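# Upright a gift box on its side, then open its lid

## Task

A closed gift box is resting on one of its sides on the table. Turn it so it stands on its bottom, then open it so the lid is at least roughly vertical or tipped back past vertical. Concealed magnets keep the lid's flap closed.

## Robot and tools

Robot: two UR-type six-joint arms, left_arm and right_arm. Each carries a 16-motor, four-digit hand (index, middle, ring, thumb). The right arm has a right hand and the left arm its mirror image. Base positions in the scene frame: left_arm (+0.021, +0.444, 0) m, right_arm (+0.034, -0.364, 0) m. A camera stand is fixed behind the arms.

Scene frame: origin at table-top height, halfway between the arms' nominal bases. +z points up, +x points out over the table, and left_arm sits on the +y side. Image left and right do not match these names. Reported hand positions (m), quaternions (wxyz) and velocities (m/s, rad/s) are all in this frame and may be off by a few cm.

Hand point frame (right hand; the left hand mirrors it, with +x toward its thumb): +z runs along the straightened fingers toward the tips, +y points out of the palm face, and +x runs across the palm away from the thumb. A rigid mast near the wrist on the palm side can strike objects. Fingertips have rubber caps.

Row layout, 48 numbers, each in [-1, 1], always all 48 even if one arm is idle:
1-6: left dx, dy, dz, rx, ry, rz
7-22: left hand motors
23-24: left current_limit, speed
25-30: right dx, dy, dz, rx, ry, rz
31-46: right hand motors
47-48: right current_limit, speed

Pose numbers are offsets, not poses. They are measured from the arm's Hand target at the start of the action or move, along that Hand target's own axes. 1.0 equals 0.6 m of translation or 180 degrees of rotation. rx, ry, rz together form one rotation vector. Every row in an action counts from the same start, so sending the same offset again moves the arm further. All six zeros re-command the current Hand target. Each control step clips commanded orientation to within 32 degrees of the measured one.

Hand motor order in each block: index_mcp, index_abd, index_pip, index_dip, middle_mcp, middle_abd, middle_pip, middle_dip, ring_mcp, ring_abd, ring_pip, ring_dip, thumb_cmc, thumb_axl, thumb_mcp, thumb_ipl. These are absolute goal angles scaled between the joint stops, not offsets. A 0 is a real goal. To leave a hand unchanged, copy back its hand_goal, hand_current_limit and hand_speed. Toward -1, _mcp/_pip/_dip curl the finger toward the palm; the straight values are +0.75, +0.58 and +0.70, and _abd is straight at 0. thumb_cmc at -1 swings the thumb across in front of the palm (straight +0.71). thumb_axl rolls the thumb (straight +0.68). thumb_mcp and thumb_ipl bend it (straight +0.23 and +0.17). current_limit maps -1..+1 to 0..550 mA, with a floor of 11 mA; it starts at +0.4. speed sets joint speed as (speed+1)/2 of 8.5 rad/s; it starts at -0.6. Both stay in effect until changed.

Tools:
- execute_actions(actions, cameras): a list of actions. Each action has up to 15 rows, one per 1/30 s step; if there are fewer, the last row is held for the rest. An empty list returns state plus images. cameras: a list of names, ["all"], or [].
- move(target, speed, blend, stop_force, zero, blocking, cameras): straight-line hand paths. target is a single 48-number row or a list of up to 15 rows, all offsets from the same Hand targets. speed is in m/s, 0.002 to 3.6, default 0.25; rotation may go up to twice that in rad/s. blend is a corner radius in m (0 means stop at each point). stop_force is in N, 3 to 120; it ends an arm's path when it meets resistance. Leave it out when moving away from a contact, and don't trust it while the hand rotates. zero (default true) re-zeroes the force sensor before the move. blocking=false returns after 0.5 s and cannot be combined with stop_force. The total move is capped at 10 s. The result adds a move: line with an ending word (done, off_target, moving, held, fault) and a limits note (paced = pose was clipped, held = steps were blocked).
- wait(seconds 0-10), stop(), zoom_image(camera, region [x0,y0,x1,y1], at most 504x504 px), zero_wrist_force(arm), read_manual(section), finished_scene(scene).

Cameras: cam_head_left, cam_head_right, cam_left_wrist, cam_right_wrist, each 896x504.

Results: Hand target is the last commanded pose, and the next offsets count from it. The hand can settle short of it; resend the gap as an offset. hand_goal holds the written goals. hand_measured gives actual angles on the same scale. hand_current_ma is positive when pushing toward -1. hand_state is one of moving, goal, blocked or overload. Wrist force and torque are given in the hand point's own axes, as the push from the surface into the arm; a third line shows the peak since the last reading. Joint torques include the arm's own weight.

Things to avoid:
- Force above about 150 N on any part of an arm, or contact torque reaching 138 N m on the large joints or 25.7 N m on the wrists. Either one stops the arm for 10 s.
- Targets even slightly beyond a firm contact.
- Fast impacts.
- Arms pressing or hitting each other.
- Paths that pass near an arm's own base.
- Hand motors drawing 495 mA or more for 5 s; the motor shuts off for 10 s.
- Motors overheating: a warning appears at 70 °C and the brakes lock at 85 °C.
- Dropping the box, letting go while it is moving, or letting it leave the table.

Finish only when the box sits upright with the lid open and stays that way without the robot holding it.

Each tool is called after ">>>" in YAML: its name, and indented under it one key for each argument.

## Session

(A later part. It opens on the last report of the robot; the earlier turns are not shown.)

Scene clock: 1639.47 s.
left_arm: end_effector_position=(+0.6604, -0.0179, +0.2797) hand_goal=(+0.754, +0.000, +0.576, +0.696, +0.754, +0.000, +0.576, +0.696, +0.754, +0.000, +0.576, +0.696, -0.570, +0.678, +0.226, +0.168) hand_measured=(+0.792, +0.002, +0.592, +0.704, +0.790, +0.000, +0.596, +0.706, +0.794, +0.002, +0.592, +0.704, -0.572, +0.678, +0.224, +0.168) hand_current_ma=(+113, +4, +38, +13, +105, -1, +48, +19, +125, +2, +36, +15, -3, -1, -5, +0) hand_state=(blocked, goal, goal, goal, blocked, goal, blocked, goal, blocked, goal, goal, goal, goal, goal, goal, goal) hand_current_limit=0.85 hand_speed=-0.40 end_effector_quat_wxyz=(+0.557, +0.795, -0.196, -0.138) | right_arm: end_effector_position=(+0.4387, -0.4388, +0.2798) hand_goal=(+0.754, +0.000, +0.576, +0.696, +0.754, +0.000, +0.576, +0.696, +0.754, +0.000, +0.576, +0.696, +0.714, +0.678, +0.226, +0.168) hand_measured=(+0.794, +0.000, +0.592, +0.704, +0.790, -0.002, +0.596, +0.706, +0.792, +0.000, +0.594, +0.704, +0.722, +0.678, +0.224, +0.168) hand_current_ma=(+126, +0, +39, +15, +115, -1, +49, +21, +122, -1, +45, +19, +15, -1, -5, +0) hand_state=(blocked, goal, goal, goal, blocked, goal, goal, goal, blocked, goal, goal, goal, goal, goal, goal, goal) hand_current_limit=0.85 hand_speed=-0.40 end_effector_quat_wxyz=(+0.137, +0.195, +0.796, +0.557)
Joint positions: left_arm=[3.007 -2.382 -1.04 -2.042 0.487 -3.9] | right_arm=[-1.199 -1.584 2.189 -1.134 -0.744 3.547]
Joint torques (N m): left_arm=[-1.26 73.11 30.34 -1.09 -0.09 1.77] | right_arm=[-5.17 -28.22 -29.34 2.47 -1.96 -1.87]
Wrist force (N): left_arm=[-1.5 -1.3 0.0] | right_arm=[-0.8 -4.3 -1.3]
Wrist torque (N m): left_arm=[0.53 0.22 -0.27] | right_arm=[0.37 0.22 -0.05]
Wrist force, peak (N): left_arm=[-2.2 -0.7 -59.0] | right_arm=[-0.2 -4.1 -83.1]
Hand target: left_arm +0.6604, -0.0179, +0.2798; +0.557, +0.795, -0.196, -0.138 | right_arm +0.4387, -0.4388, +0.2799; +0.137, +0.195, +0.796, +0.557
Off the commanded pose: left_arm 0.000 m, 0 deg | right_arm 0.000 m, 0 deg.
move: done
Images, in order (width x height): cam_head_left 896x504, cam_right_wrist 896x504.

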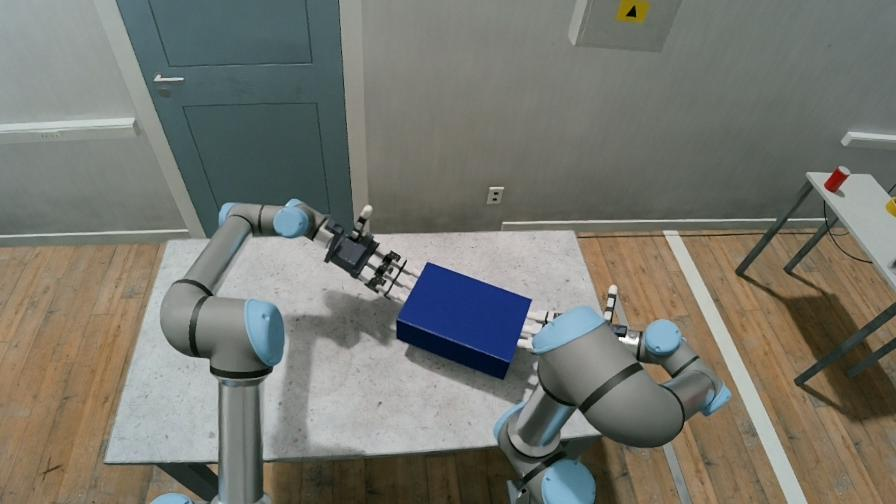

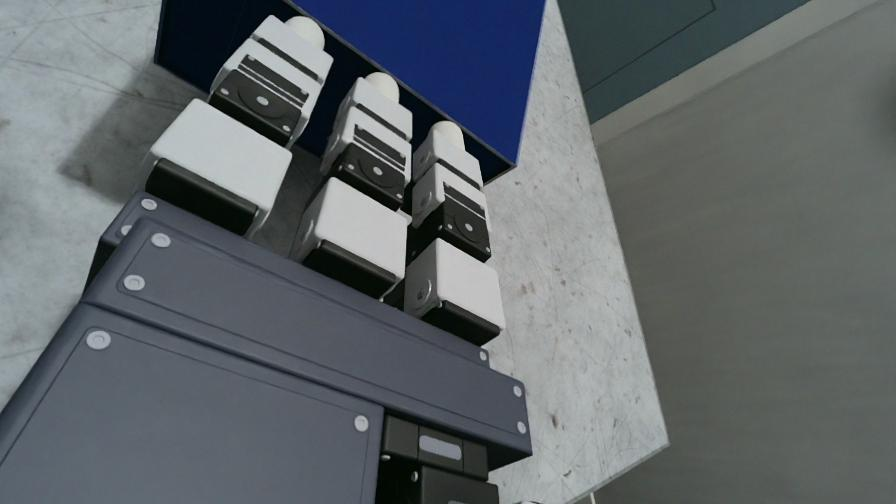

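>>> move:
  target: [0,0.0034,0.0094,0,0,0,0.754,0,0.576,0.696,0.754,0,0.576,0.696,0.754,0,0.576,0.696,-0.571,0.678,0.226,0.168,0.85,-0.4,0,0.0034,0.0094,0,0,0,0.754,0,0.576,0.696,0.754,0,0.576,0.696,0.754,0,0.576,0.696,0.714,0.678,0.226,0.168,0.85,-0.4]
  speed: 0.004
  stop_force: 20

Scene clock: 1654.60 s.
left_arm: end_effector_position=(+0.6576, -0.0232, +0.2797) hand_goal=(+0.754, +0.000, +0.576, +0.696, +0.754, +0.000, +0.576, +0.696, +0.754, +0.000, +0.576, +0.696, -0.570, +0.678, +0.226, +0.168) hand_measured=(+0.840, +0.002, +0.624, +0.720, +0.840, +0.000, +0.632, +0.720, +0.852, +0.002, +0.620, +0.718, -0.572, +0.678, +0.224, +0.168) hand_current_ma=(+323, +4, +139, +61, +321, -1, +171, +58, +381, +1, +129, +54, -3, -1, -5, +0) hand_state=(blocked, goal, blocked, blocked, blocked, goal, blocked, blocked, blocked, goal, blocked, blocked, goal, goal, goal, goal) hand_current_limit=0.85 hand_speed=-0.40 end_effector_quat_wxyz=(+0.557, +0.795, -0.196, -0.138) | right_arm: end_effector_position=(+0.4414, -0.4334, +0.2799) hand_goal=(+0.754, +0.000, +0.576, +0.696, +0.754, +0.000, +0.576, +0.696, +0.754, +0.000, +0.576, +0.696, +0.714, +0.678, +0.226, +0.168) hand_measured=(+0.838, +0.000, +0.618, +0.718, +0.836, -0.002, +0.624, +0.720, +0.838, +0.000, +0.622, +0.720, +0.722, +0.678, +0.224, +0.168) hand_current_ma=(+322, +0, +125, +60, +313, -1, +149, +62, +328, -1, +145, +67, +15, -1, -5, +0) hand_state=(blocked, goal, blocked, blocked, blocked, goal, blocked, blocked, blocked, goal, blocked, blocked, goal, goal, goal, goal) hand_current_limit=0.85 hand_speed=-0.40 end_effector_quat_wxyz=(+0.137, +0.195, +0.796, +0.557)
Joint positions: left_arm=[2.999 -2.378 -1.049 -2.027 0.482 -3.911] | right_arm=[-1.186 -1.59 2.195 -1.142 -0.733 3.557]
Joint torques (N m): left_arm=[-20.91 73.1 7.04 2.19 -5.01 -0.98] | right_arm=[14.62 -27.98 -4.53 0.96 5.1 2.23]
Wrist force (N): left_arm=[-1.7 -8.6 -16.4] | right_arm=[-0.6 -11.1 -18.4]
Wrist torque (N m): left_arm=[2.66 -0.07 0.03] | right_arm=[2.55 0.63 -0.24]
Wrist force, peak (N): left_arm=[-1.6 -9.0 -16.4] | right_arm=[-0.5 -11.6 -18.7]
Hand target: left_arm +0.6576, -0.0232, +0.2797; +0.557, +0.795, -0.196, -0.138 | right_arm +0.4414, -0.4334, +0.2799; +0.137, +0.195, +0.796, +0.557
Off the commanded pose: left_arm 0.000 m, 0 deg | right_arm 0.000 m, 0 deg.
move: done

>>> move:
  target:
    - [-0.034,0.003,-0.0011,0,0.0285,0.0783,0.754,0,0.576,0.696,0.754,0,0.576,0.696,0.754,0,0.576,0.696,-0.571,0.678,0.226,0.168,0.85,-0.4,0.034,0.003,-0.0011,0,-0.0285,-0.0783,0.754,0,0.576,0.696,0.754,0,0.576,0.696,0.754,0,0.576,0.696,0.714,0.678,0.226,0.168,0.85,-0.4]
    - [-0.0668,-0.0069,0.0025,0,0.057,0.1567,0.754,0,0.576,0.696,0.754,0,0.576,0.696,0.754,0,0.576,0.696,-0.571,0.678,0.226,0.168,0.85,-0.4,0.0668,-0.0069,0.0025,0,-0.057,-0.1567,0.754,0,0.576,0.696,0.754,0,0.576,0.696,0.754,0,0.576,0.696,0.714,0.678,0.226,0.168,0.85,-0.4]
    - [-0.0953,-0.0291,0.0106,0,0.0855,0.235,0.754,0,0.576,0.696,0.754,0,0.576,0.696,0.754,0,0.576,0.696,-0.571,0.678,0.226,0.168,0.85,-0.4,0.0953,-0.0291,0.0106,0,-0.0855,-0.235,0.754,0,0.576,0.696,0.754,0,0.576,0.696,0.754,0,0.576,0.696,0.714,0.678,0.226,0.168,0.85,-0.4]
  speed: 0.08
  blend: [0.005,0.005,0]
  cameras: ["all"]

Scene clock: 1688.20 s.
left_arm: end_effector_position=(+0.6069, +0.0034, +0.2612) hand_goal=(+0.754, +0.000, +0.576, +0.696, +0.754, +0.000, +0.576, +0.696, +0.754, +0.000, +0.576, +0.696, -0.570, +0.678, +0.226, +0.168) hand_measured=(+0.842, -0.008, +0.624, +0.722, +0.840, -0.012, +0.632, +0.720, +0.854, -0.010, +0.620, +0.718, -0.574, +0.678, +0.224, +0.168) hand_current_ma=(+331, -12, +144, +66, +326, -20, +174, +59, +387, -15, +131, +55, -7, -1, -5, +0) hand_state=(blocked, goal, blocked, blocked, blocked, goal, blocked, blocked, blocked, goal, blocked, blocked, goal, goal, goal, goal) hand_current_limit=0.85 hand_speed=-0.40 end_effector_quat_wxyz=(+0.590, +0.683, -0.394, +0.177) | right_arm: end_effector_position=(+0.3908, -0.4070, +0.2613) hand_goal=(+0.754, +0.000, +0.576, +0.696, +0.754, +0.000, +0.576, +0.696, +0.754, +0.000, +0.576, +0.696, +0.714, +0.678, +0.226, +0.168) hand_measured=(+0.838, -0.014, +0.618, +0.720, +0.836, -0.016, +0.624, +0.720, +0.840, -0.014, +0.624, +0.722, +0.722, +0.678, +0.224, +0.168) hand_current_ma=(+328, -29, +128, +66, +318, -32, +152, +63, +333, -30, +148, +68, +15, -1, -5, +0) hand_state=(blocked, goal, blocked, blocked, blocked, goal, blocked, blocked, blocked, goal, blocked, blocked, goal, goal, goal, goal) hand_current_limit=0.85 hand_speed=-0.40 end_effector_quat_wxyz=(+0.431, -0.033, +0.787, +0.440)
Joint positions: left_arm=[3.022 -2.285 -1.389 -1.458 0.268 -3.464] | right_arm=[-1.281 -1.642 2.344 -1.182 -0.553 2.74]
Joint torques (N m): left_arm=[-6.81 68.29 6.54 3.61 -4.57 1.64] | right_arm=[1.14 0.52 -3.36 4.1 3.6 -1.83]
Wrist force (N): left_arm=[-1.7 -5.8 -13.6] | right_arm=[2.9 -9.3 -17.1]
Wrist torque (N m): left_arm=[2.38 -0.36 -0.29] | right_arm=[2.15 1.03 0.35]
Wrist force, peak (N): left_arm=[-1.5 -8.9 -16.7] | right_arm=[-0.6 -11.0 -19.0]
Hand target: left_arm +0.6069, +0.0034, +0.2612; +0.590, +0.682, -0.394, +0.177 | right_arm +0.3908, -0.4070, +0.2613; +0.431, -0.033, +0.787, +0.440
Off the commanded pose: left_arm 0.000 m, 0 deg | right_arm 0.000 m, 0 deg.
move: done

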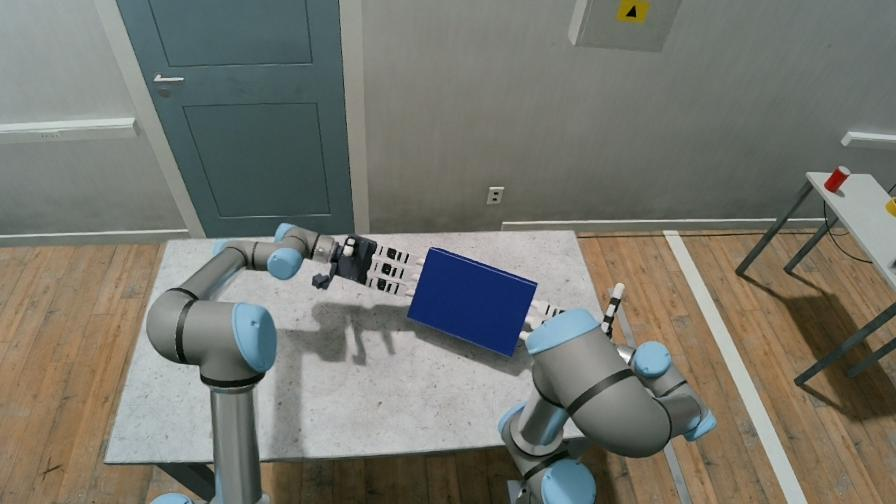

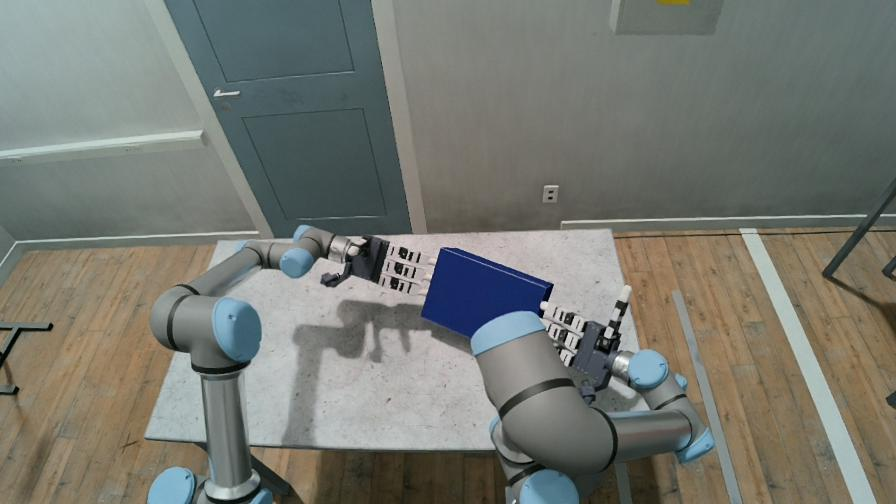

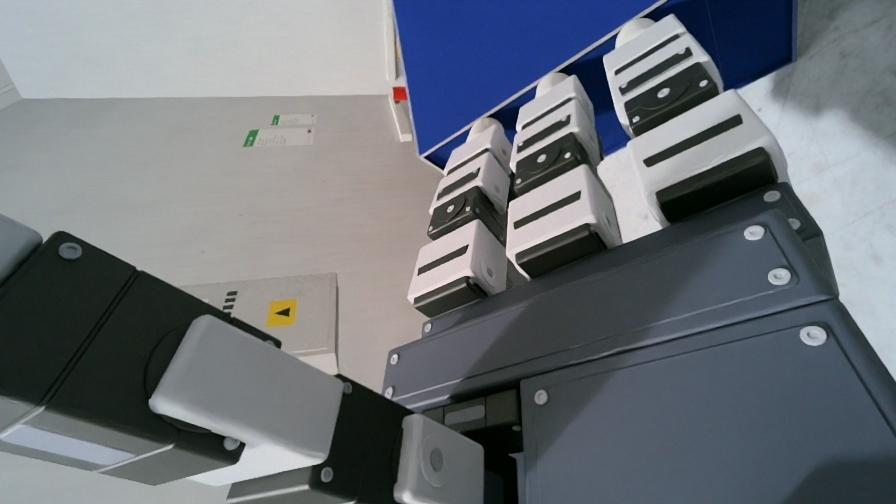

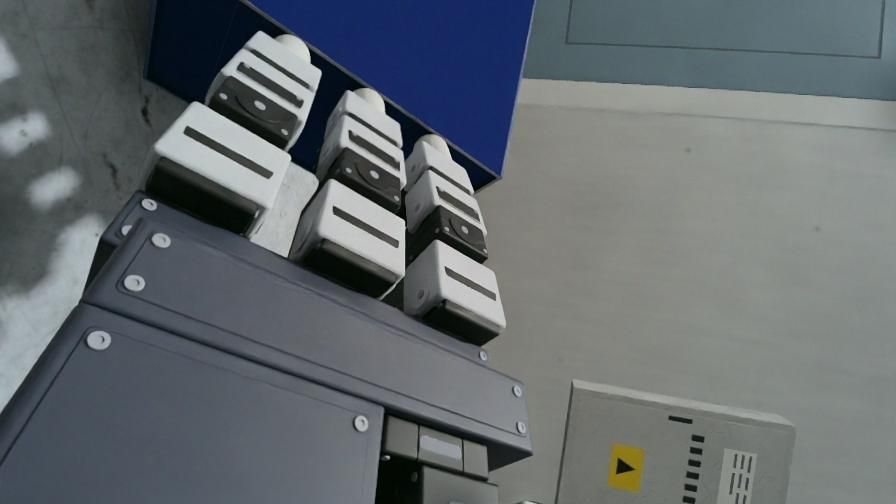

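>>> move:
  target:
    - [-0.0385,-0.0103,0.0038,0,0.0285,0.0783,0.754,0,0.576,0.696,0.754,0,0.576,0.696,0.754,0,0.576,0.696,-0.571,0.678,0.226,0.168,0.85,-0.4,0.0385,-0.0103,0.0038,0,-0.0285,-0.0783,0.754,0,0.576,0.696,0.754,0,0.576,0.696,0.754,0,0.576,0.696,0.714,0.678,0.226,0.168,0.85,-0.4]
    - [-0.0782,-0.0313,0.0114,0,0.057,0.1567,0.754,0,0.576,0.696,0.754,0,0.576,0.696,0.754,0,0.576,0.696,-0.571,0.678,0.226,0.168,0.85,-0.4,0.0782,-0.0313,0.0114,0,-0.057,-0.1567,0.754,0,0.576,0.696,0.754,0,0.576,0.696,0.754,0,0.576,0.696,0.714,0.678,0.226,0.168,0.85,-0.4]
    - [-0.116,-0.0625,0.0227,0,0.0855,0.235,0.754,0,0.576,0.696,0.754,0,0.576,0.696,0.754,0,0.576,0.696,-0.571,0.678,0.226,0.168,0.85,-0.4,0.116,-0.0625,0.0227,0,-0.0855,-0.235,0.754,0,0.576,0.696,0.754,0,0.576,0.696,0.754,0,0.576,0.696,0.714,0.678,0.226,0.168,0.85,-0.4]
  speed: 0.08
  blend: [0.005,0.005,0]
  cameras: ["all"]

Scene clock: 1712.37 s.
left_arm: end_effector_position=(+0.5882, +0.0128, +0.1837) hand_goal=(+0.754, +0.000, +0.576, +0.696, +0.754, +0.000, +0.576, +0.696, +0.754, +0.000, +0.576, +0.696, -0.570, +0.678, +0.226, +0.168) hand_measured=(+0.842, -0.014, +0.624, +0.724, +0.832, -0.018, +0.632, +0.720, +0.836, -0.016, +0.618, +0.718, -0.578, +0.678, +0.224, +0.168) hand_current_ma=(+331, -26, +145, +71, +285, -36, +174, +59, +304, -28, +124, +55, -14, -1, -4, +0) hand_state=(blocked, goal, blocked, blocked, blocked, goal, blocked, blocked, blocked, goal, blocked, blocked, goal, goal, goal, goal) hand_current_limit=0.85 hand_speed=-0.40 end_effector_quat_wxyz=(+0.527, +0.471, -0.530, +0.468) | right_arm: end_effector_position=(+0.3722, -0.3974, +0.1839) hand_goal=(+0.754, +0.000, +0.576, +0.696, +0.754, +0.000, +0.576, +0.696, +0.754, +0.000, +0.576, +0.696, +0.714, +0.678, +0.226, +0.168) hand_measured=(+0.830, -0.022, +0.618, +0.722, +0.826, -0.026, +0.624, +0.720, +0.824, -0.030, +0.622, +0.720, +0.718, +0.678, +0.224, +0.168) hand_current_ma=(+285, -48, +128, +70, +269, -59, +152, +63, +257, -74, +141, +66, +7, -1, -4, +0) hand_state=(blocked, blocked, blocked, blocked, blocked, blocked, blocked, blocked, blocked, blocked, blocked, blocked, goal, goal, goal, goal) hand_current_limit=0.85 hand_speed=-0.40 end_effector_quat_wxyz=(+0.659, -0.256, +0.659, +0.256)
Joint positions: left_arm=[3.026 -2.388 -1.476 -1.169 0.006 -2.822] | right_arm=[-1.291 -1.377 2.325 -0.948 -0.415 1.57]
Joint torques (N m): left_arm=[-15.76 63.11 26.46 0.21 -3.66 1.68] | right_arm=[12.74 -6.05 -18.99 4.11 1.56 -1.95]
Wrist force (N): left_arm=[-2.5 -2.3 -8.7] | right_arm=[4.6 -4.6 -13.6]
Wrist torque (N m): left_arm=[1.60 -0.50 -0.40] | right_arm=[1.46 1.34 0.57]
Wrist force, peak (N): left_arm=[-2.1 -6.2 -13.7] | right_arm=[3.6 -9.4 -17.2]
Hand target: left_arm +0.5883, +0.0132, +0.1838; +0.532, +0.466, -0.532, +0.465 | right_arm +0.3722, -0.3974, +0.1839; +0.659, -0.256, +0.659, +0.256
Off the commanded pose: left_arm 0.000 m, 1 deg | right_arm 0.000 m, 0 deg.
move: done

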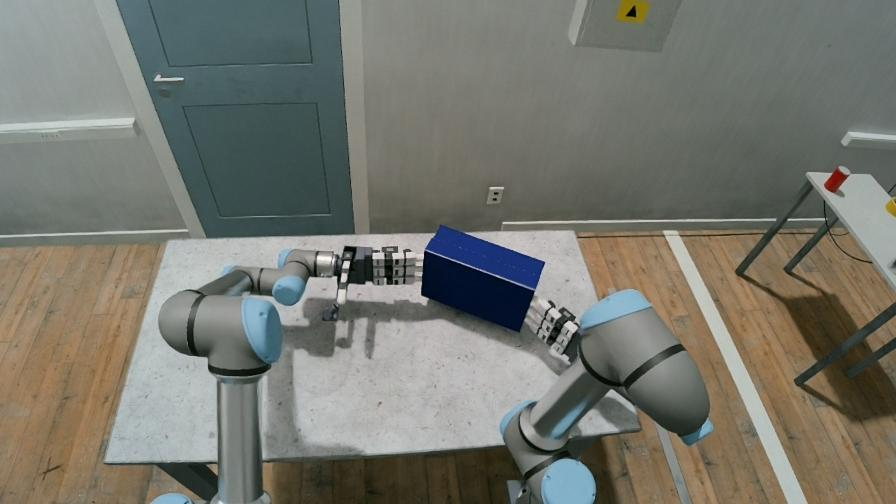

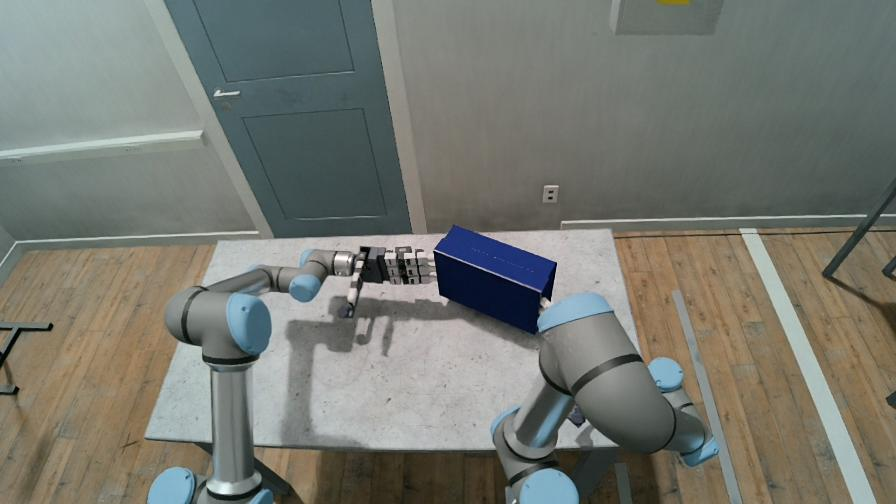

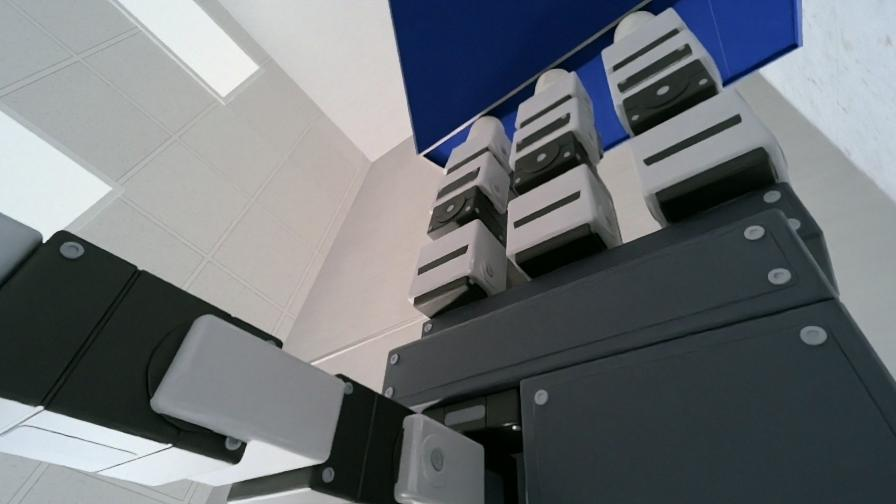

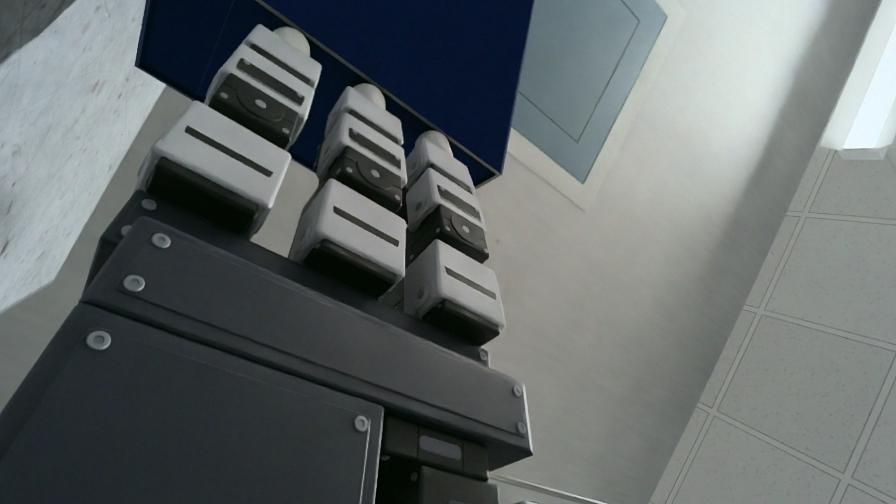

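>>> move:
  target: [-0.12,0,0,0,0,0,0.754,0,0.576,0.696,0.754,0,0.576,0.696,0.754,0,0.576,0.696,-0.571,0.678,0.226,0.168,0.85,-0.4,0.12,0,0,0,0,0,0.754,0,0.576,0.696,0.754,0,0.576,0.696,0.754,0,0.576,0.696,0.714,0.678,0.226,0.168,0.85,-0.4]
  speed: 0.02
  stop_force: 4
  cameras: ["cam_head_left","cam_right_wrist"]

>>> zoom_image:
  camera: "cam_head_left"
  region: [340, 200, 620, 420]

Scene clock: 1725.73 s.
left_arm: end_effector_position=(+0.5882, +0.0127, +0.1405) hand_goal=(+0.754, +0.000, +0.576, +0.696, +0.754, +0.000, +0.576, +0.696, +0.754, +0.000, +0.576, +0.696, -0.570, +0.678, +0.226, +0.168) hand_measured=(+0.838, +0.004, +0.624, +0.724, +0.830, +0.000, +0.632, +0.720, +0.836, +0.004, +0.618, +0.718, -0.578, +0.678, +0.224, +0.168) hand_current_ma=(+309, +6, +145, +71, +280, +0, +174, +59, +304, +4, +124, +55, -15, -1, -4, +0) hand_state=(blocked, goal, blocked, blocked, blocked, goal, blocked, blocked, blocked, goal, blocked, blocked, goal, goal, goal, goal) hand_current_limit=0.85 hand_speed=-0.40 end_effector_quat_wxyz=(+0.527, +0.471, -0.530, +0.468) | right_arm: end_effector_position=(+0.3722, -0.3974, +0.1391) hand_goal=(+0.754, +0.000, +0.576, +0.696, +0.754, +0.000, +0.576, +0.696, +0.754, +0.000, +0.576, +0.696, +0.714, +0.678, +0.226, +0.168) hand_measured=(+0.828, -0.002, +0.618, +0.718, +0.826, -0.008, +0.624, +0.720, +0.824, -0.012, +0.622, +0.720, +0.718, +0.678, +0.224, +0.168) hand_current_ma=(+282, -3, +127, +56, +269, -13, +152, +63, +257, -24, +141, +66, +6, -1, -4, +0) hand_state=(blocked, goal, blocked, blocked, blocked, goal, blocked, blocked, blocked, goal, blocked, blocked, goal, goal, goal, goal) hand_current_limit=0.85 hand_speed=-0.40 end_effector_quat_wxyz=(+0.659, -0.256, +0.659, +0.256)
Joint positions: left_arm=[3.026 -2.452 -1.47 -1.181 0.007 -2.752] | right_arm=[-1.291 -1.252 2.353 -1.102 -0.415 1.57]
Joint torques (N m): left_arm=[-15.33 69.13 2.74 0.02 -1.05 -1.11] | right_arm=[12.18 -33.23 -15.28 3.88 0.94 -1.31]
Wrist force (N): left_arm=[-0.2 -3.3 -11.9] | right_arm=[2.0 -5.4 -16.0]
Wrist torque (N m): left_arm=[2.04 -0.12 0.01] | right_arm=[1.82 0.41 0.26]
Wrist force, peak (N): left_arm=[0.5 -2.1 -13.0] | right_arm=[0.1 -5.4 -18.6]
Hand target: left_arm +0.5882, +0.0127, +0.1405; +0.527, +0.471, -0.530, +0.468 (not the last commanded pose) | right_arm +0.3722, -0.3974, +0.1391; +0.659, -0.256, +0.659, +0.256 (not the last commanded pose)
Off the commanded pose: left_arm 0.029 m, 1 deg | right_arm 0.027 m, 0 deg.
move: contact (left_arm, right_arm)
Images, in order (width x height): cam_head_left 896x504, cam_right_wrist 896x504.

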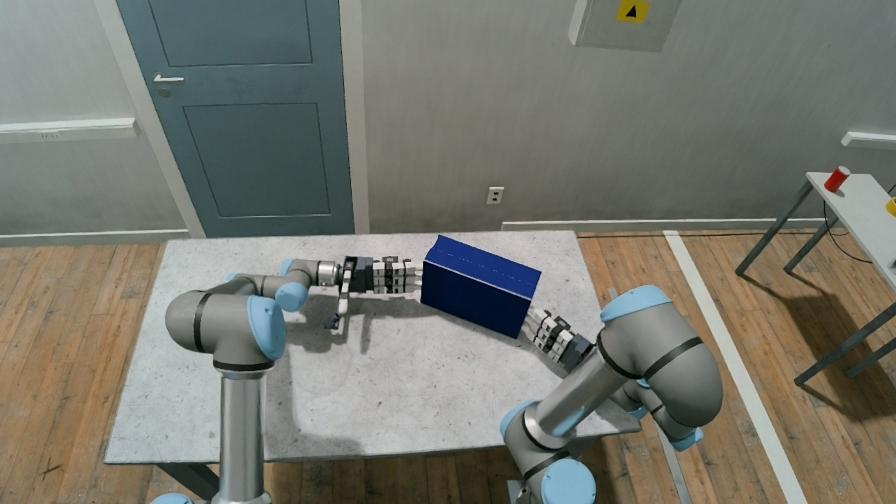

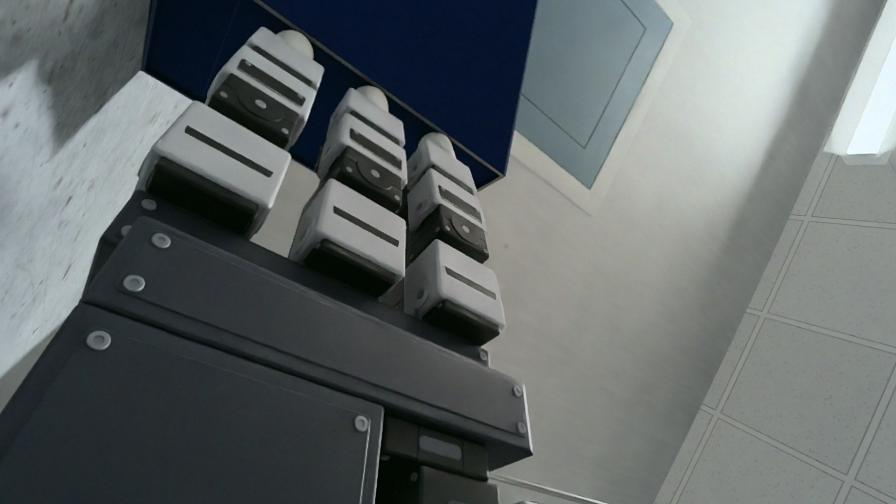

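Scaled by 1.800 from the camera's 896x504 image, which has a finer 1280x720 frame.

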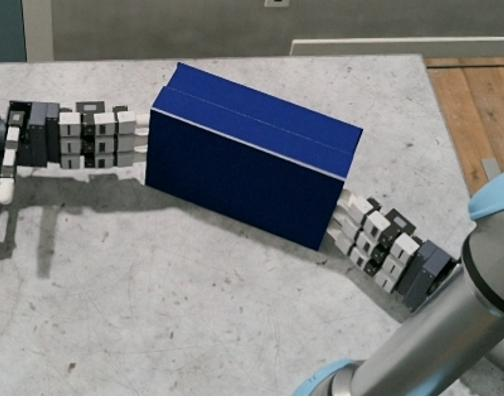

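>>> move:
  target: [0,-0.0342,-0.094,0,0,0,0.754,0,0.576,0.696,0.754,0,0.576,0.696,0.754,0,0.576,0.696,-0.571,0.678,0.226,0.168,0.85,-0.4,0,-0.0342,-0.094,0,0,0,0.754,0,0.576,0.696,0.754,0,0.576,0.696,0.754,0,0.576,0.696,0.714,0.678,0.226,0.168,0.85,-0.4]
  speed: 0.03
  cameras: ["cam_head_left","cam_right_wrist","cam_left_wrist","cam_head_right"]

>>> zoom_image:
  camera: "cam_head_left"
  region: [340, 200, 620, 420]

Scene clock: 1739.37 s.
left_arm: end_effector_position=(+0.6150, +0.0659, +0.1410) hand_goal=(+0.754, +0.000, +0.576, +0.696, +0.754, +0.000, +0.576, +0.696, +0.754, +0.000, +0.576, +0.696, -0.570, +0.678, +0.226, +0.168) hand_measured=(+0.756, -0.006, +0.578, +0.698, +0.756, -0.008, +0.578, +0.700, +0.756, -0.004, +0.578, +0.698, -0.578, +0.678, +0.224, +0.168) hand_current_ma=(+4, -10, +3, +4, +4, -12, +4, +4, +4, -6, +3, +4, -15, -1, -4, +0) hand_state=(goal, goal, goal, goal, goal, goal, goal, goal, goal, goal, goal, goal, goal, goal, goal, goal) hand_current_limit=0.85 hand_speed=-0.40 end_effector_quat_wxyz=(+0.507, +0.492, -0.530, +0.469) | right_arm: end_effector_position=(+0.3444, -0.4506, +0.1392) hand_goal=(+0.754, +0.000, +0.576, +0.696, +0.754, +0.000, +0.576, +0.696, +0.754, +0.000, +0.576, +0.696, +0.714, +0.678, +0.226, +0.168) hand_measured=(+0.756, -0.012, +0.578, +0.698, +0.756, -0.010, +0.578, +0.698, +0.756, -0.012, +0.578, +0.700, +0.718, +0.678, +0.224, +0.168) hand_current_ma=(+4, -24, +4, +5, +4, -20, +4, +5, +4, -23, +4, +5, +6, -1, -4, +0) hand_state=(goal, goal, goal, goal, goal, goal, goal, goal, goal, goal, goal, goal, goal, goal, goal, goal) hand_current_limit=0.85 hand_speed=-0.40 end_effector_quat_wxyz=(+0.659, -0.256, +0.659, +0.256)
Joint positions: left_arm=[3.111 -2.427 -1.381 -1.679 0.064 -2.367] | right_arm=[-1.416 -1.211 2.281 -1.07 -0.54 1.57]
Joint torques (N m): left_arm=[-6.23 42.33 27.43 -0.31 0.3 1.7] | right_arm=[-6.03 -10.47 -20.41 3.04 -3.04 -1.69]
Wrist force (N): left_arm=[-0.8 1.5 0.9] | right_arm=[1.7 -0.4 -3.1]
Wrist torque (N m): left_arm=[0.19 0.15 -0.27] | right_arm=[0.18 0.30 0.42]
Wrist force, peak (N): left_arm=[-0.7 -3.5 -12.2] | right_arm=[1.2 -5.4 -16.3]
Hand target: left_arm +0.6152, +0.0663, +0.1409; +0.527, +0.471, -0.530, +0.468 | right_arm +0.3444, -0.4506, +0.1392; +0.659, -0.256, +0.659, +0.256
Off the commanded pose: left_arm 0.000 m, 3 deg | right_arm 0.000 m, 0 deg.
move: off_target (left_arm)

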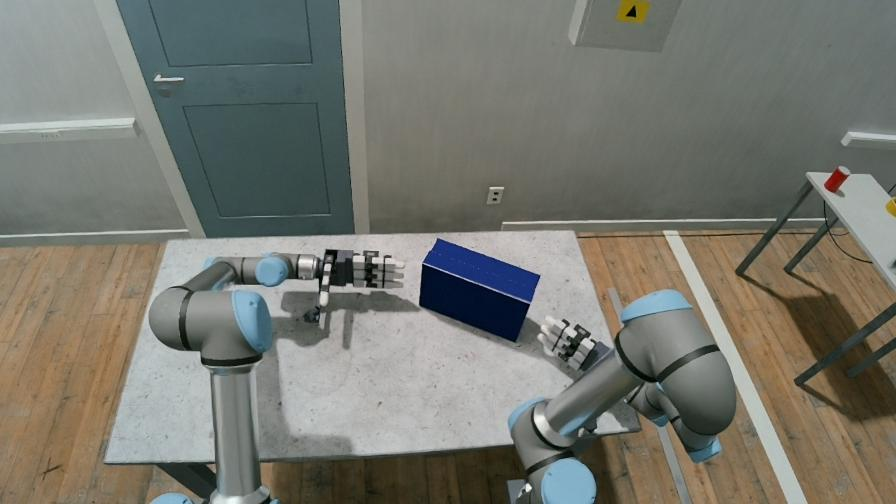

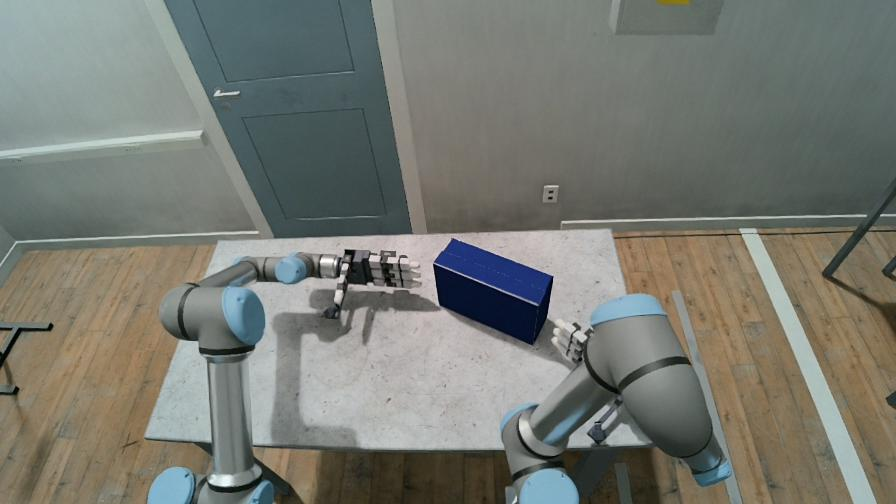

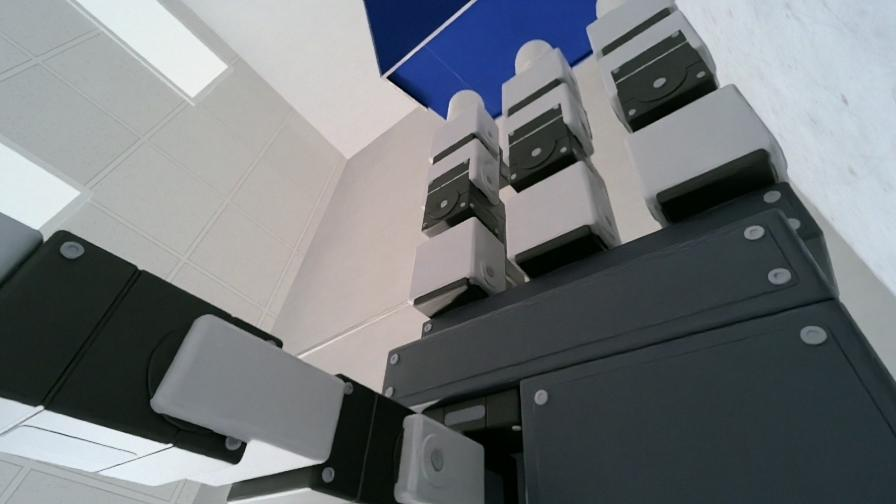

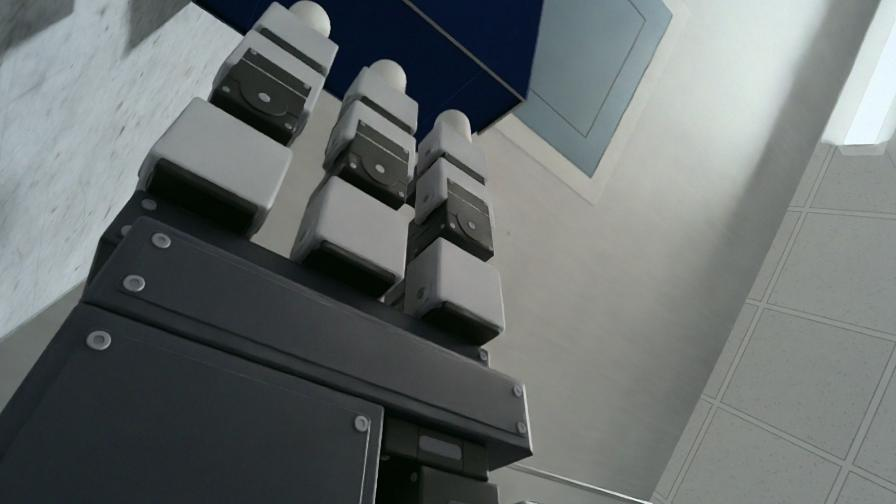

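Scaled by 1.800 from the camera's 896x504 image, which has a finer 1280x720 frame.

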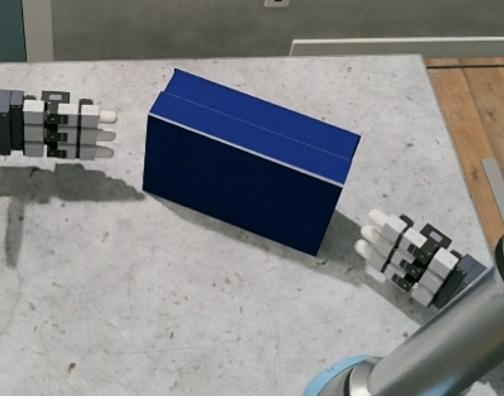

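>>> move:
  target:
    - [0.4667,0,0,0,0,0,0.754,0,0.576,0.696,0.754,0,0.576,0.696,0.754,0,0.576,0.696,-0.571,0.678,0.226,0.168,0.75,-0.6,-0.3667,0,0,0,0,0,0.754,0,0.576,0.696,0.754,0,0.576,0.696,0.754,0,0.576,0.696,0.714,0.678,0.226,0.168,0.75,-0.6]
    - [0.4667,-0.047,0.395,-0.0846,-0.4887,0.092,0.754,0,0.576,0.696,0.754,0,0.576,0.696,0.754,0,0.576,0.696,-0.571,0.678,0.226,0.168,0.75,-0.6,-0.3667,0.099,0.443,0.3029,0.3013,-0.4303,0.754,0,0.576,0.696,0.754,0,0.576,0.696,0.754,0,0.576,0.696,0.714,0.678,0.226,0.168,0.75,-0.6]
  speed: 0.2
  cameras: ["all"]

Scene clock: 1822.23 s.
left_arm: end_effector_position=(+0.6140, -0.1644, +0.4185) hand_goal=(+0.754, +0.000, +0.576, +0.696, +0.754, +0.000, +0.576, +0.696, +0.754, +0.000, +0.576, +0.696, -0.570, +0.678, +0.226, +0.168) hand_measured=(+0.752, -0.006, +0.578, +0.698, +0.752, -0.006, +0.578, +0.698, +0.750, -0.004, +0.578, +0.698, -0.578, +0.678, +0.224, +0.168) hand_current_ma=(-4, -10, +1, +4, -4, -8, +2, +4, -5, -6, +1, +4, -16, -1, -4, +0) hand_state=(goal, goal, goal, goal, goal, goal, goal, goal, goal, goal, goal, goal, goal, goal, goal, goal) hand_current_limit=0.75 hand_speed=-0.60 end_effector_quat_wxyz=(+0.013, -0.561, +0.782, -0.271) | right_arm: end_effector_position=(+0.4846, -0.2446, +0.3591) hand_goal=(+0.754, +0.000, +0.576, +0.696, +0.754, +0.000, +0.576, +0.696, +0.754, +0.000, +0.576, +0.696, +0.714, +0.678, +0.226, +0.168) hand_measured=(+0.744, -0.004, +0.576, +0.698, +0.746, -0.002, +0.576, +0.698, +0.746, -0.002, +0.576, +0.698, +0.706, +0.678, +0.224, +0.168) hand_current_ma=(-21, -4, +0, +4, -18, -4, +0, +4, -18, -4, +0, +4, -19, -1, -3, +0) hand_state=(goal, goal, goal, goal, goal, goal, goal, goal, goal, goal, goal, goal, goal, goal, goal, goal) hand_current_limit=0.75 hand_speed=-0.60 end_effector_quat_wxyz=(+0.426, -0.380, +0.634, -0.521)
Joint positions: left_arm=[2.604 -2.566 -0.035 -1.592 1.385 -3.403] | right_arm=[0.07 -1.785 2.368 -3.62 -2.03 3.333]
Joint torques (N m): left_arm=[-5.28 62.63 28.18 5.39 1.46 1.69] | right_arm=[-6.16 -21.48 -11.79 0.06 2.86 2.33]
Wrist force (N): left_arm=[-0.2 0.4 -0.6] | right_arm=[0.2 1.3 -3.1]
Wrist torque (N m): left_arm=[0.16 0.02 -0.08] | right_arm=[0.26 0.12 0.02]
Wrist force, peak (N): left_arm=[-1.9 1.7 0.9] | right_arm=[-1.9 4.1 -3.2]
Hand target: left_arm +0.6151, -0.1653, +0.4195; -0.021, -0.526, +0.850, -0.028 (not the last commanded pose) | right_arm +0.4846, -0.2446, +0.3591; +0.426, -0.380, +0.634, -0.521 (not the last commanded pose)
Off the commanded pose: left_arm 0.010 m, 32 deg | right_arm 0.023 m, 12 deg.
elbow stopped short (left arm): the move would have taken joint 3 (elbow) straighter than the controller allows.
move: held (right_arm; a check stopped the path), off_target (left_arm; braked when a check withheld steps of right_arm); path passed 1 of 2 targets; limits=paced,held
pose unreachable (right arm): on one or more control steps of this call, first in action 0 (counted from 0), this arm could not follow its commanded pose, so it was not sent that pose on those steps. It may still have moved: this result reports where it is.
cause: moving toward the commanded pose would bring two parts of the arm too close to each other (joints 4 (wrist 1) to 6 (wrist 3) lie between them).

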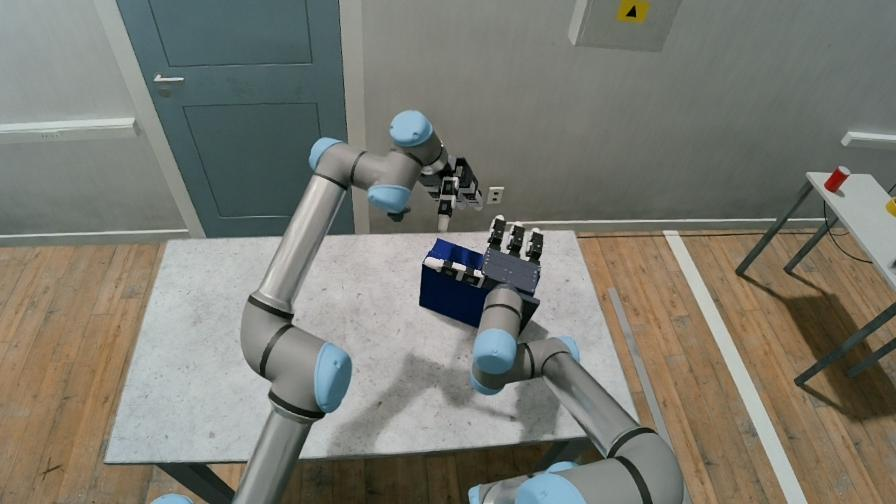

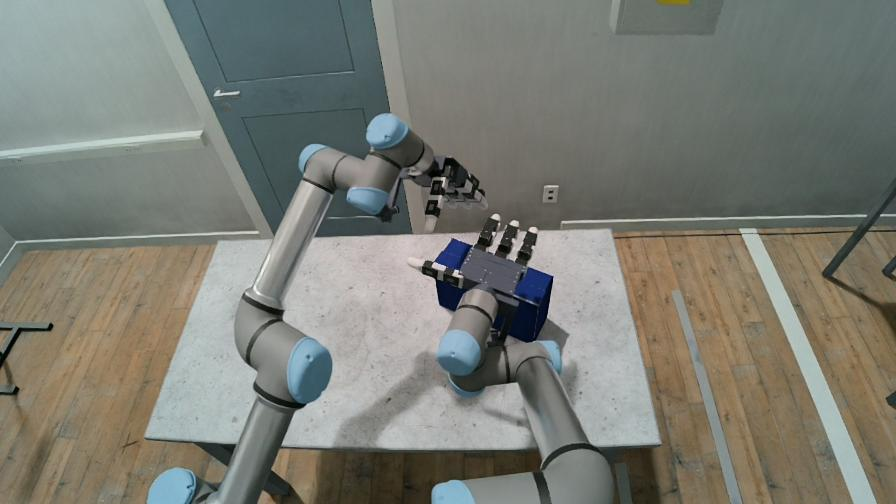

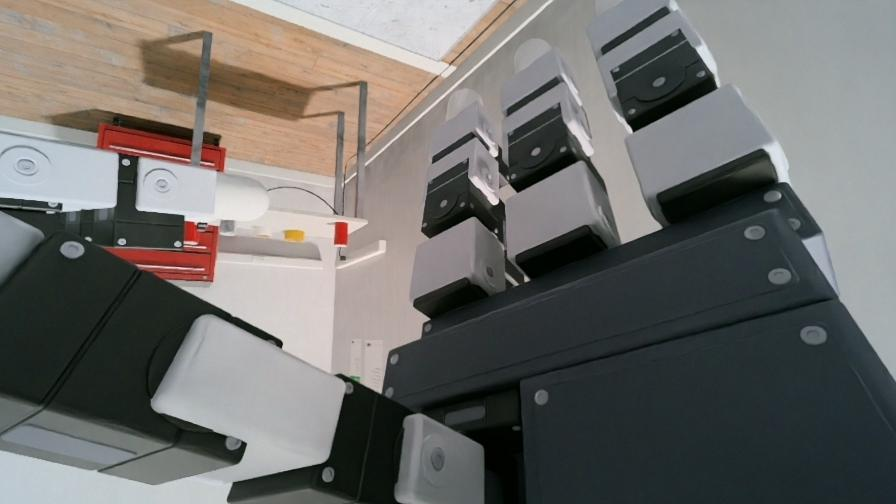

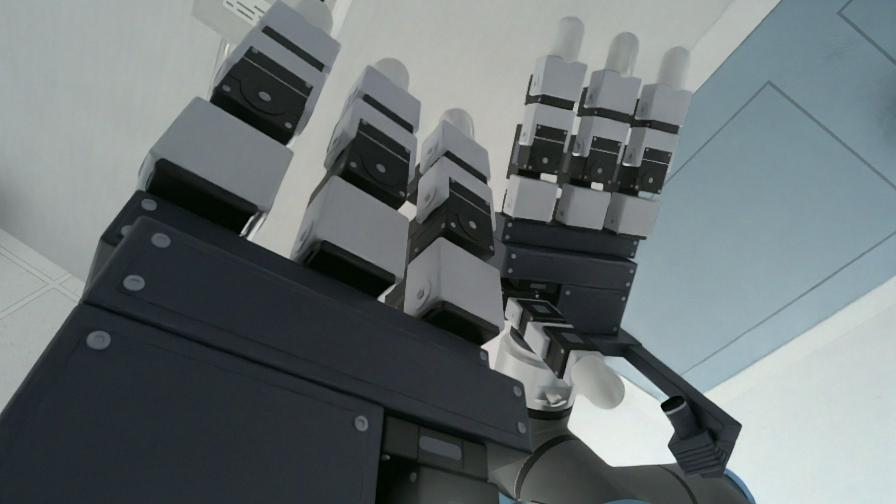

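>>> move:
  target: [-0.0447,0.0343,0.0748,-0.1491,-0.081,0.0454,0.754,0,0.576,0.696,0.754,0,0.576,0.696,0.754,0,0.576,0.696,-0.571,0.678,0.226,0.168,0.75,-0.6,-0.017,0.0417,0.103,0.0336,0.0413,-0.0435,0.754,0,-0.081,0.044,0.754,0,-0.081,0.044,0.754,0,-0.081,0.044,-0.571,0.678,0.0,0.168,0.75,-0.6]
  speed: 0.15
  cameras: ["all"]

Scene clock: 1868.63 s.
left_arm: end_effector_position=(+0.6098, -0.1474, +0.3924) hand_goal=(+0.754, +0.000, +0.576, +0.696, +0.754, +0.000, +0.576, +0.696, +0.754, +0.000, +0.576, +0.696, -0.570, +0.678, +0.226, +0.168) hand_measured=(+0.752, -0.006, +0.578, +0.698, +0.752, -0.004, +0.578, +0.698, +0.750, -0.004, +0.578, +0.698, -0.578, +0.678, +0.224, +0.168) hand_current_ma=(-4, -8, +1, +4, -4, -7, +2, +4, -5, -6, +1, +4, -14, -1, -4, +0) hand_state=(goal, goal, goal, goal, goal, goal, goal, goal, goal, goal, goal, goal, goal, goal, goal, goal) hand_current_limit=0.75 hand_speed=-0.60 end_effector_quat_wxyz=(+0.029, -0.547, +0.807, -0.220) | right_arm: end_effector_position=(+0.5142, -0.2481, +0.3449) hand_goal=(+0.754, +0.000, -0.080, +0.044, +0.754, +0.000, -0.080, +0.044, +0.754, +0.000, -0.080, +0.044, -0.570, +0.678, +0.000, +0.168) hand_measured=(+0.744, -0.004, -0.080, +0.048, +0.746, -0.002, -0.078, +0.048, +0.746, -0.002, -0.080, +0.048, -0.570, +0.678, +0.002, +0.168) hand_current_ma=(-21, -4, +1, +5, -18, -4, +1, +5, -18, -4, +1, +5, +1, -1, +4, +0) hand_state=(goal, goal, goal, goal, goal, goal, goal, goal, goal, goal, goal, goal, goal, goal, goal, goal) hand_current_limit=0.75 hand_speed=-0.60 end_effector_quat_wxyz=(+0.398, -0.374, +0.621, -0.563)
Joint positions: left_arm=[2.598 -2.58 -0.035 -1.668 1.443 -3.335] | right_arm=[0.121 -1.623 2.304 -3.764 -2.152 3.247]
Joint torques (N m): left_arm=[-6.4 50.62 18.09 1.05 1.52 1.98] | right_arm=[-6.48 -26.55 -10.27 0.32 2.79 2.25]
Wrist force (N): left_arm=[-0.4 0.1 -0.8] | right_arm=[0.2 0.6 -3.1]
Wrist torque (N m): left_arm=[0.14 0.06 -0.09] | right_arm=[0.20 0.12 0.13]
Wrist force, peak (N): left_arm=[-0.6 0.1 -1.0] | right_arm=[0.7 1.1 -3.7]
Hand target: left_arm +0.6108, -0.1483, +0.3932; -0.013, -0.515, +0.857, +0.008 (not the last commanded pose) | right_arm +0.5142, -0.2481, +0.3449; +0.398, -0.374, +0.621, -0.563 (not the last commanded pose)
Off the commanded pose: left_arm 0.023 m, 55 deg | right_arm 0.034 m, 6 deg.
elbow stopped short (left arm): the move would have taken joint 3 (elbow) straighter than the controller allows.
move: held (right_arm; a check stopped the path), off_target (left_arm; braked when a check withheld steps of right_arm); limits=held
pose unreachable (right arm): on one or more control steps of this call, first in action 0 (counted from 0), this arm could not follow its commanded pose, so it was not sent that pose on those steps. It may still have moved: this result reports where it is.
cause: moving toward the commanded pose would bring two parts of the arm too close to each other (joints 4 (wrist 1) to 6 (wrist 3) lie between them).

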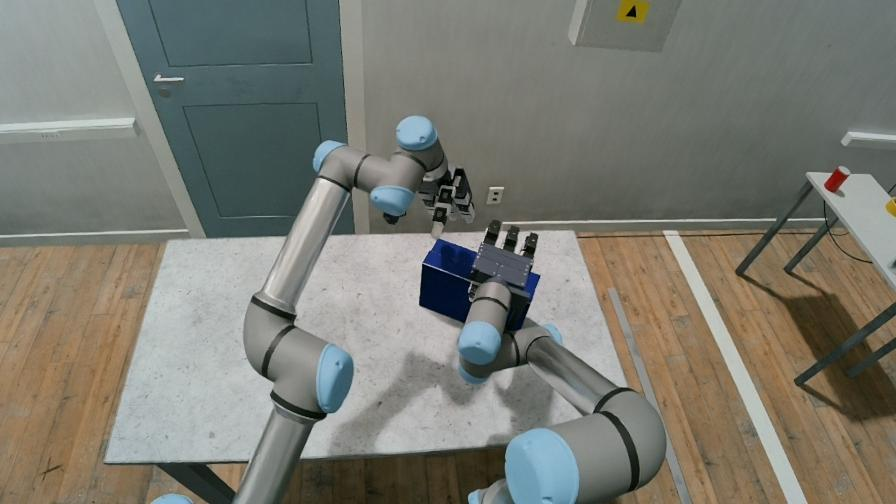

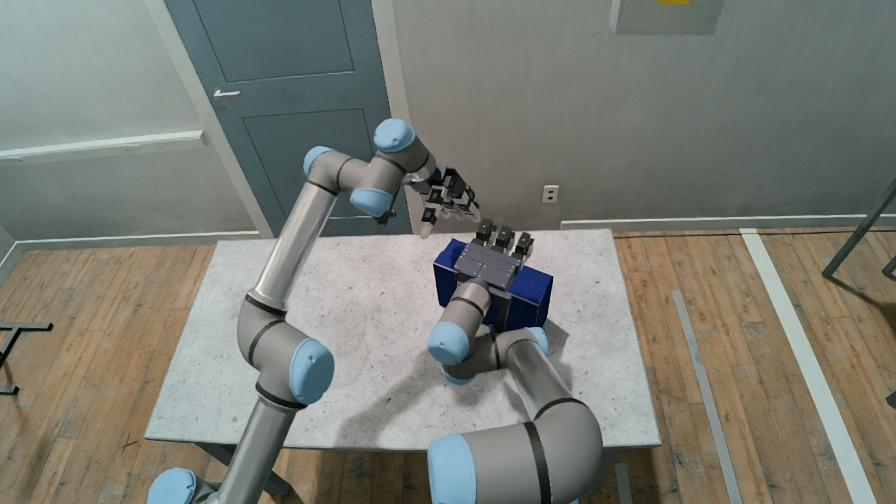

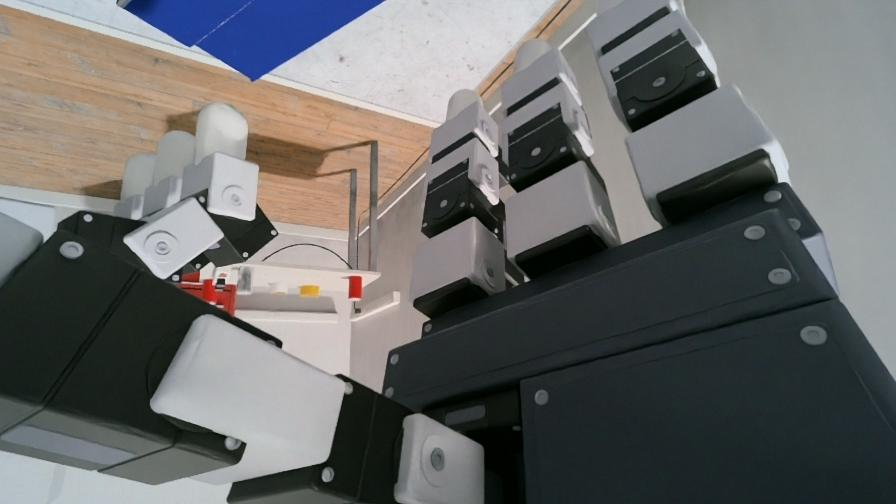

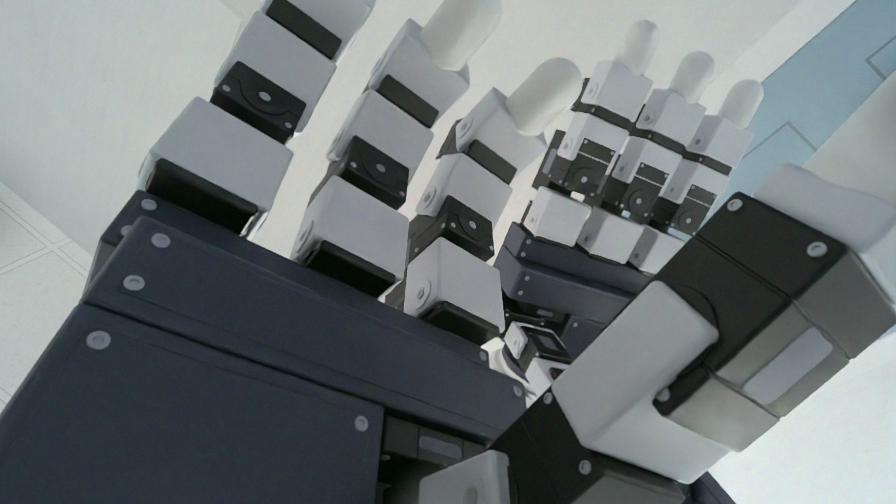

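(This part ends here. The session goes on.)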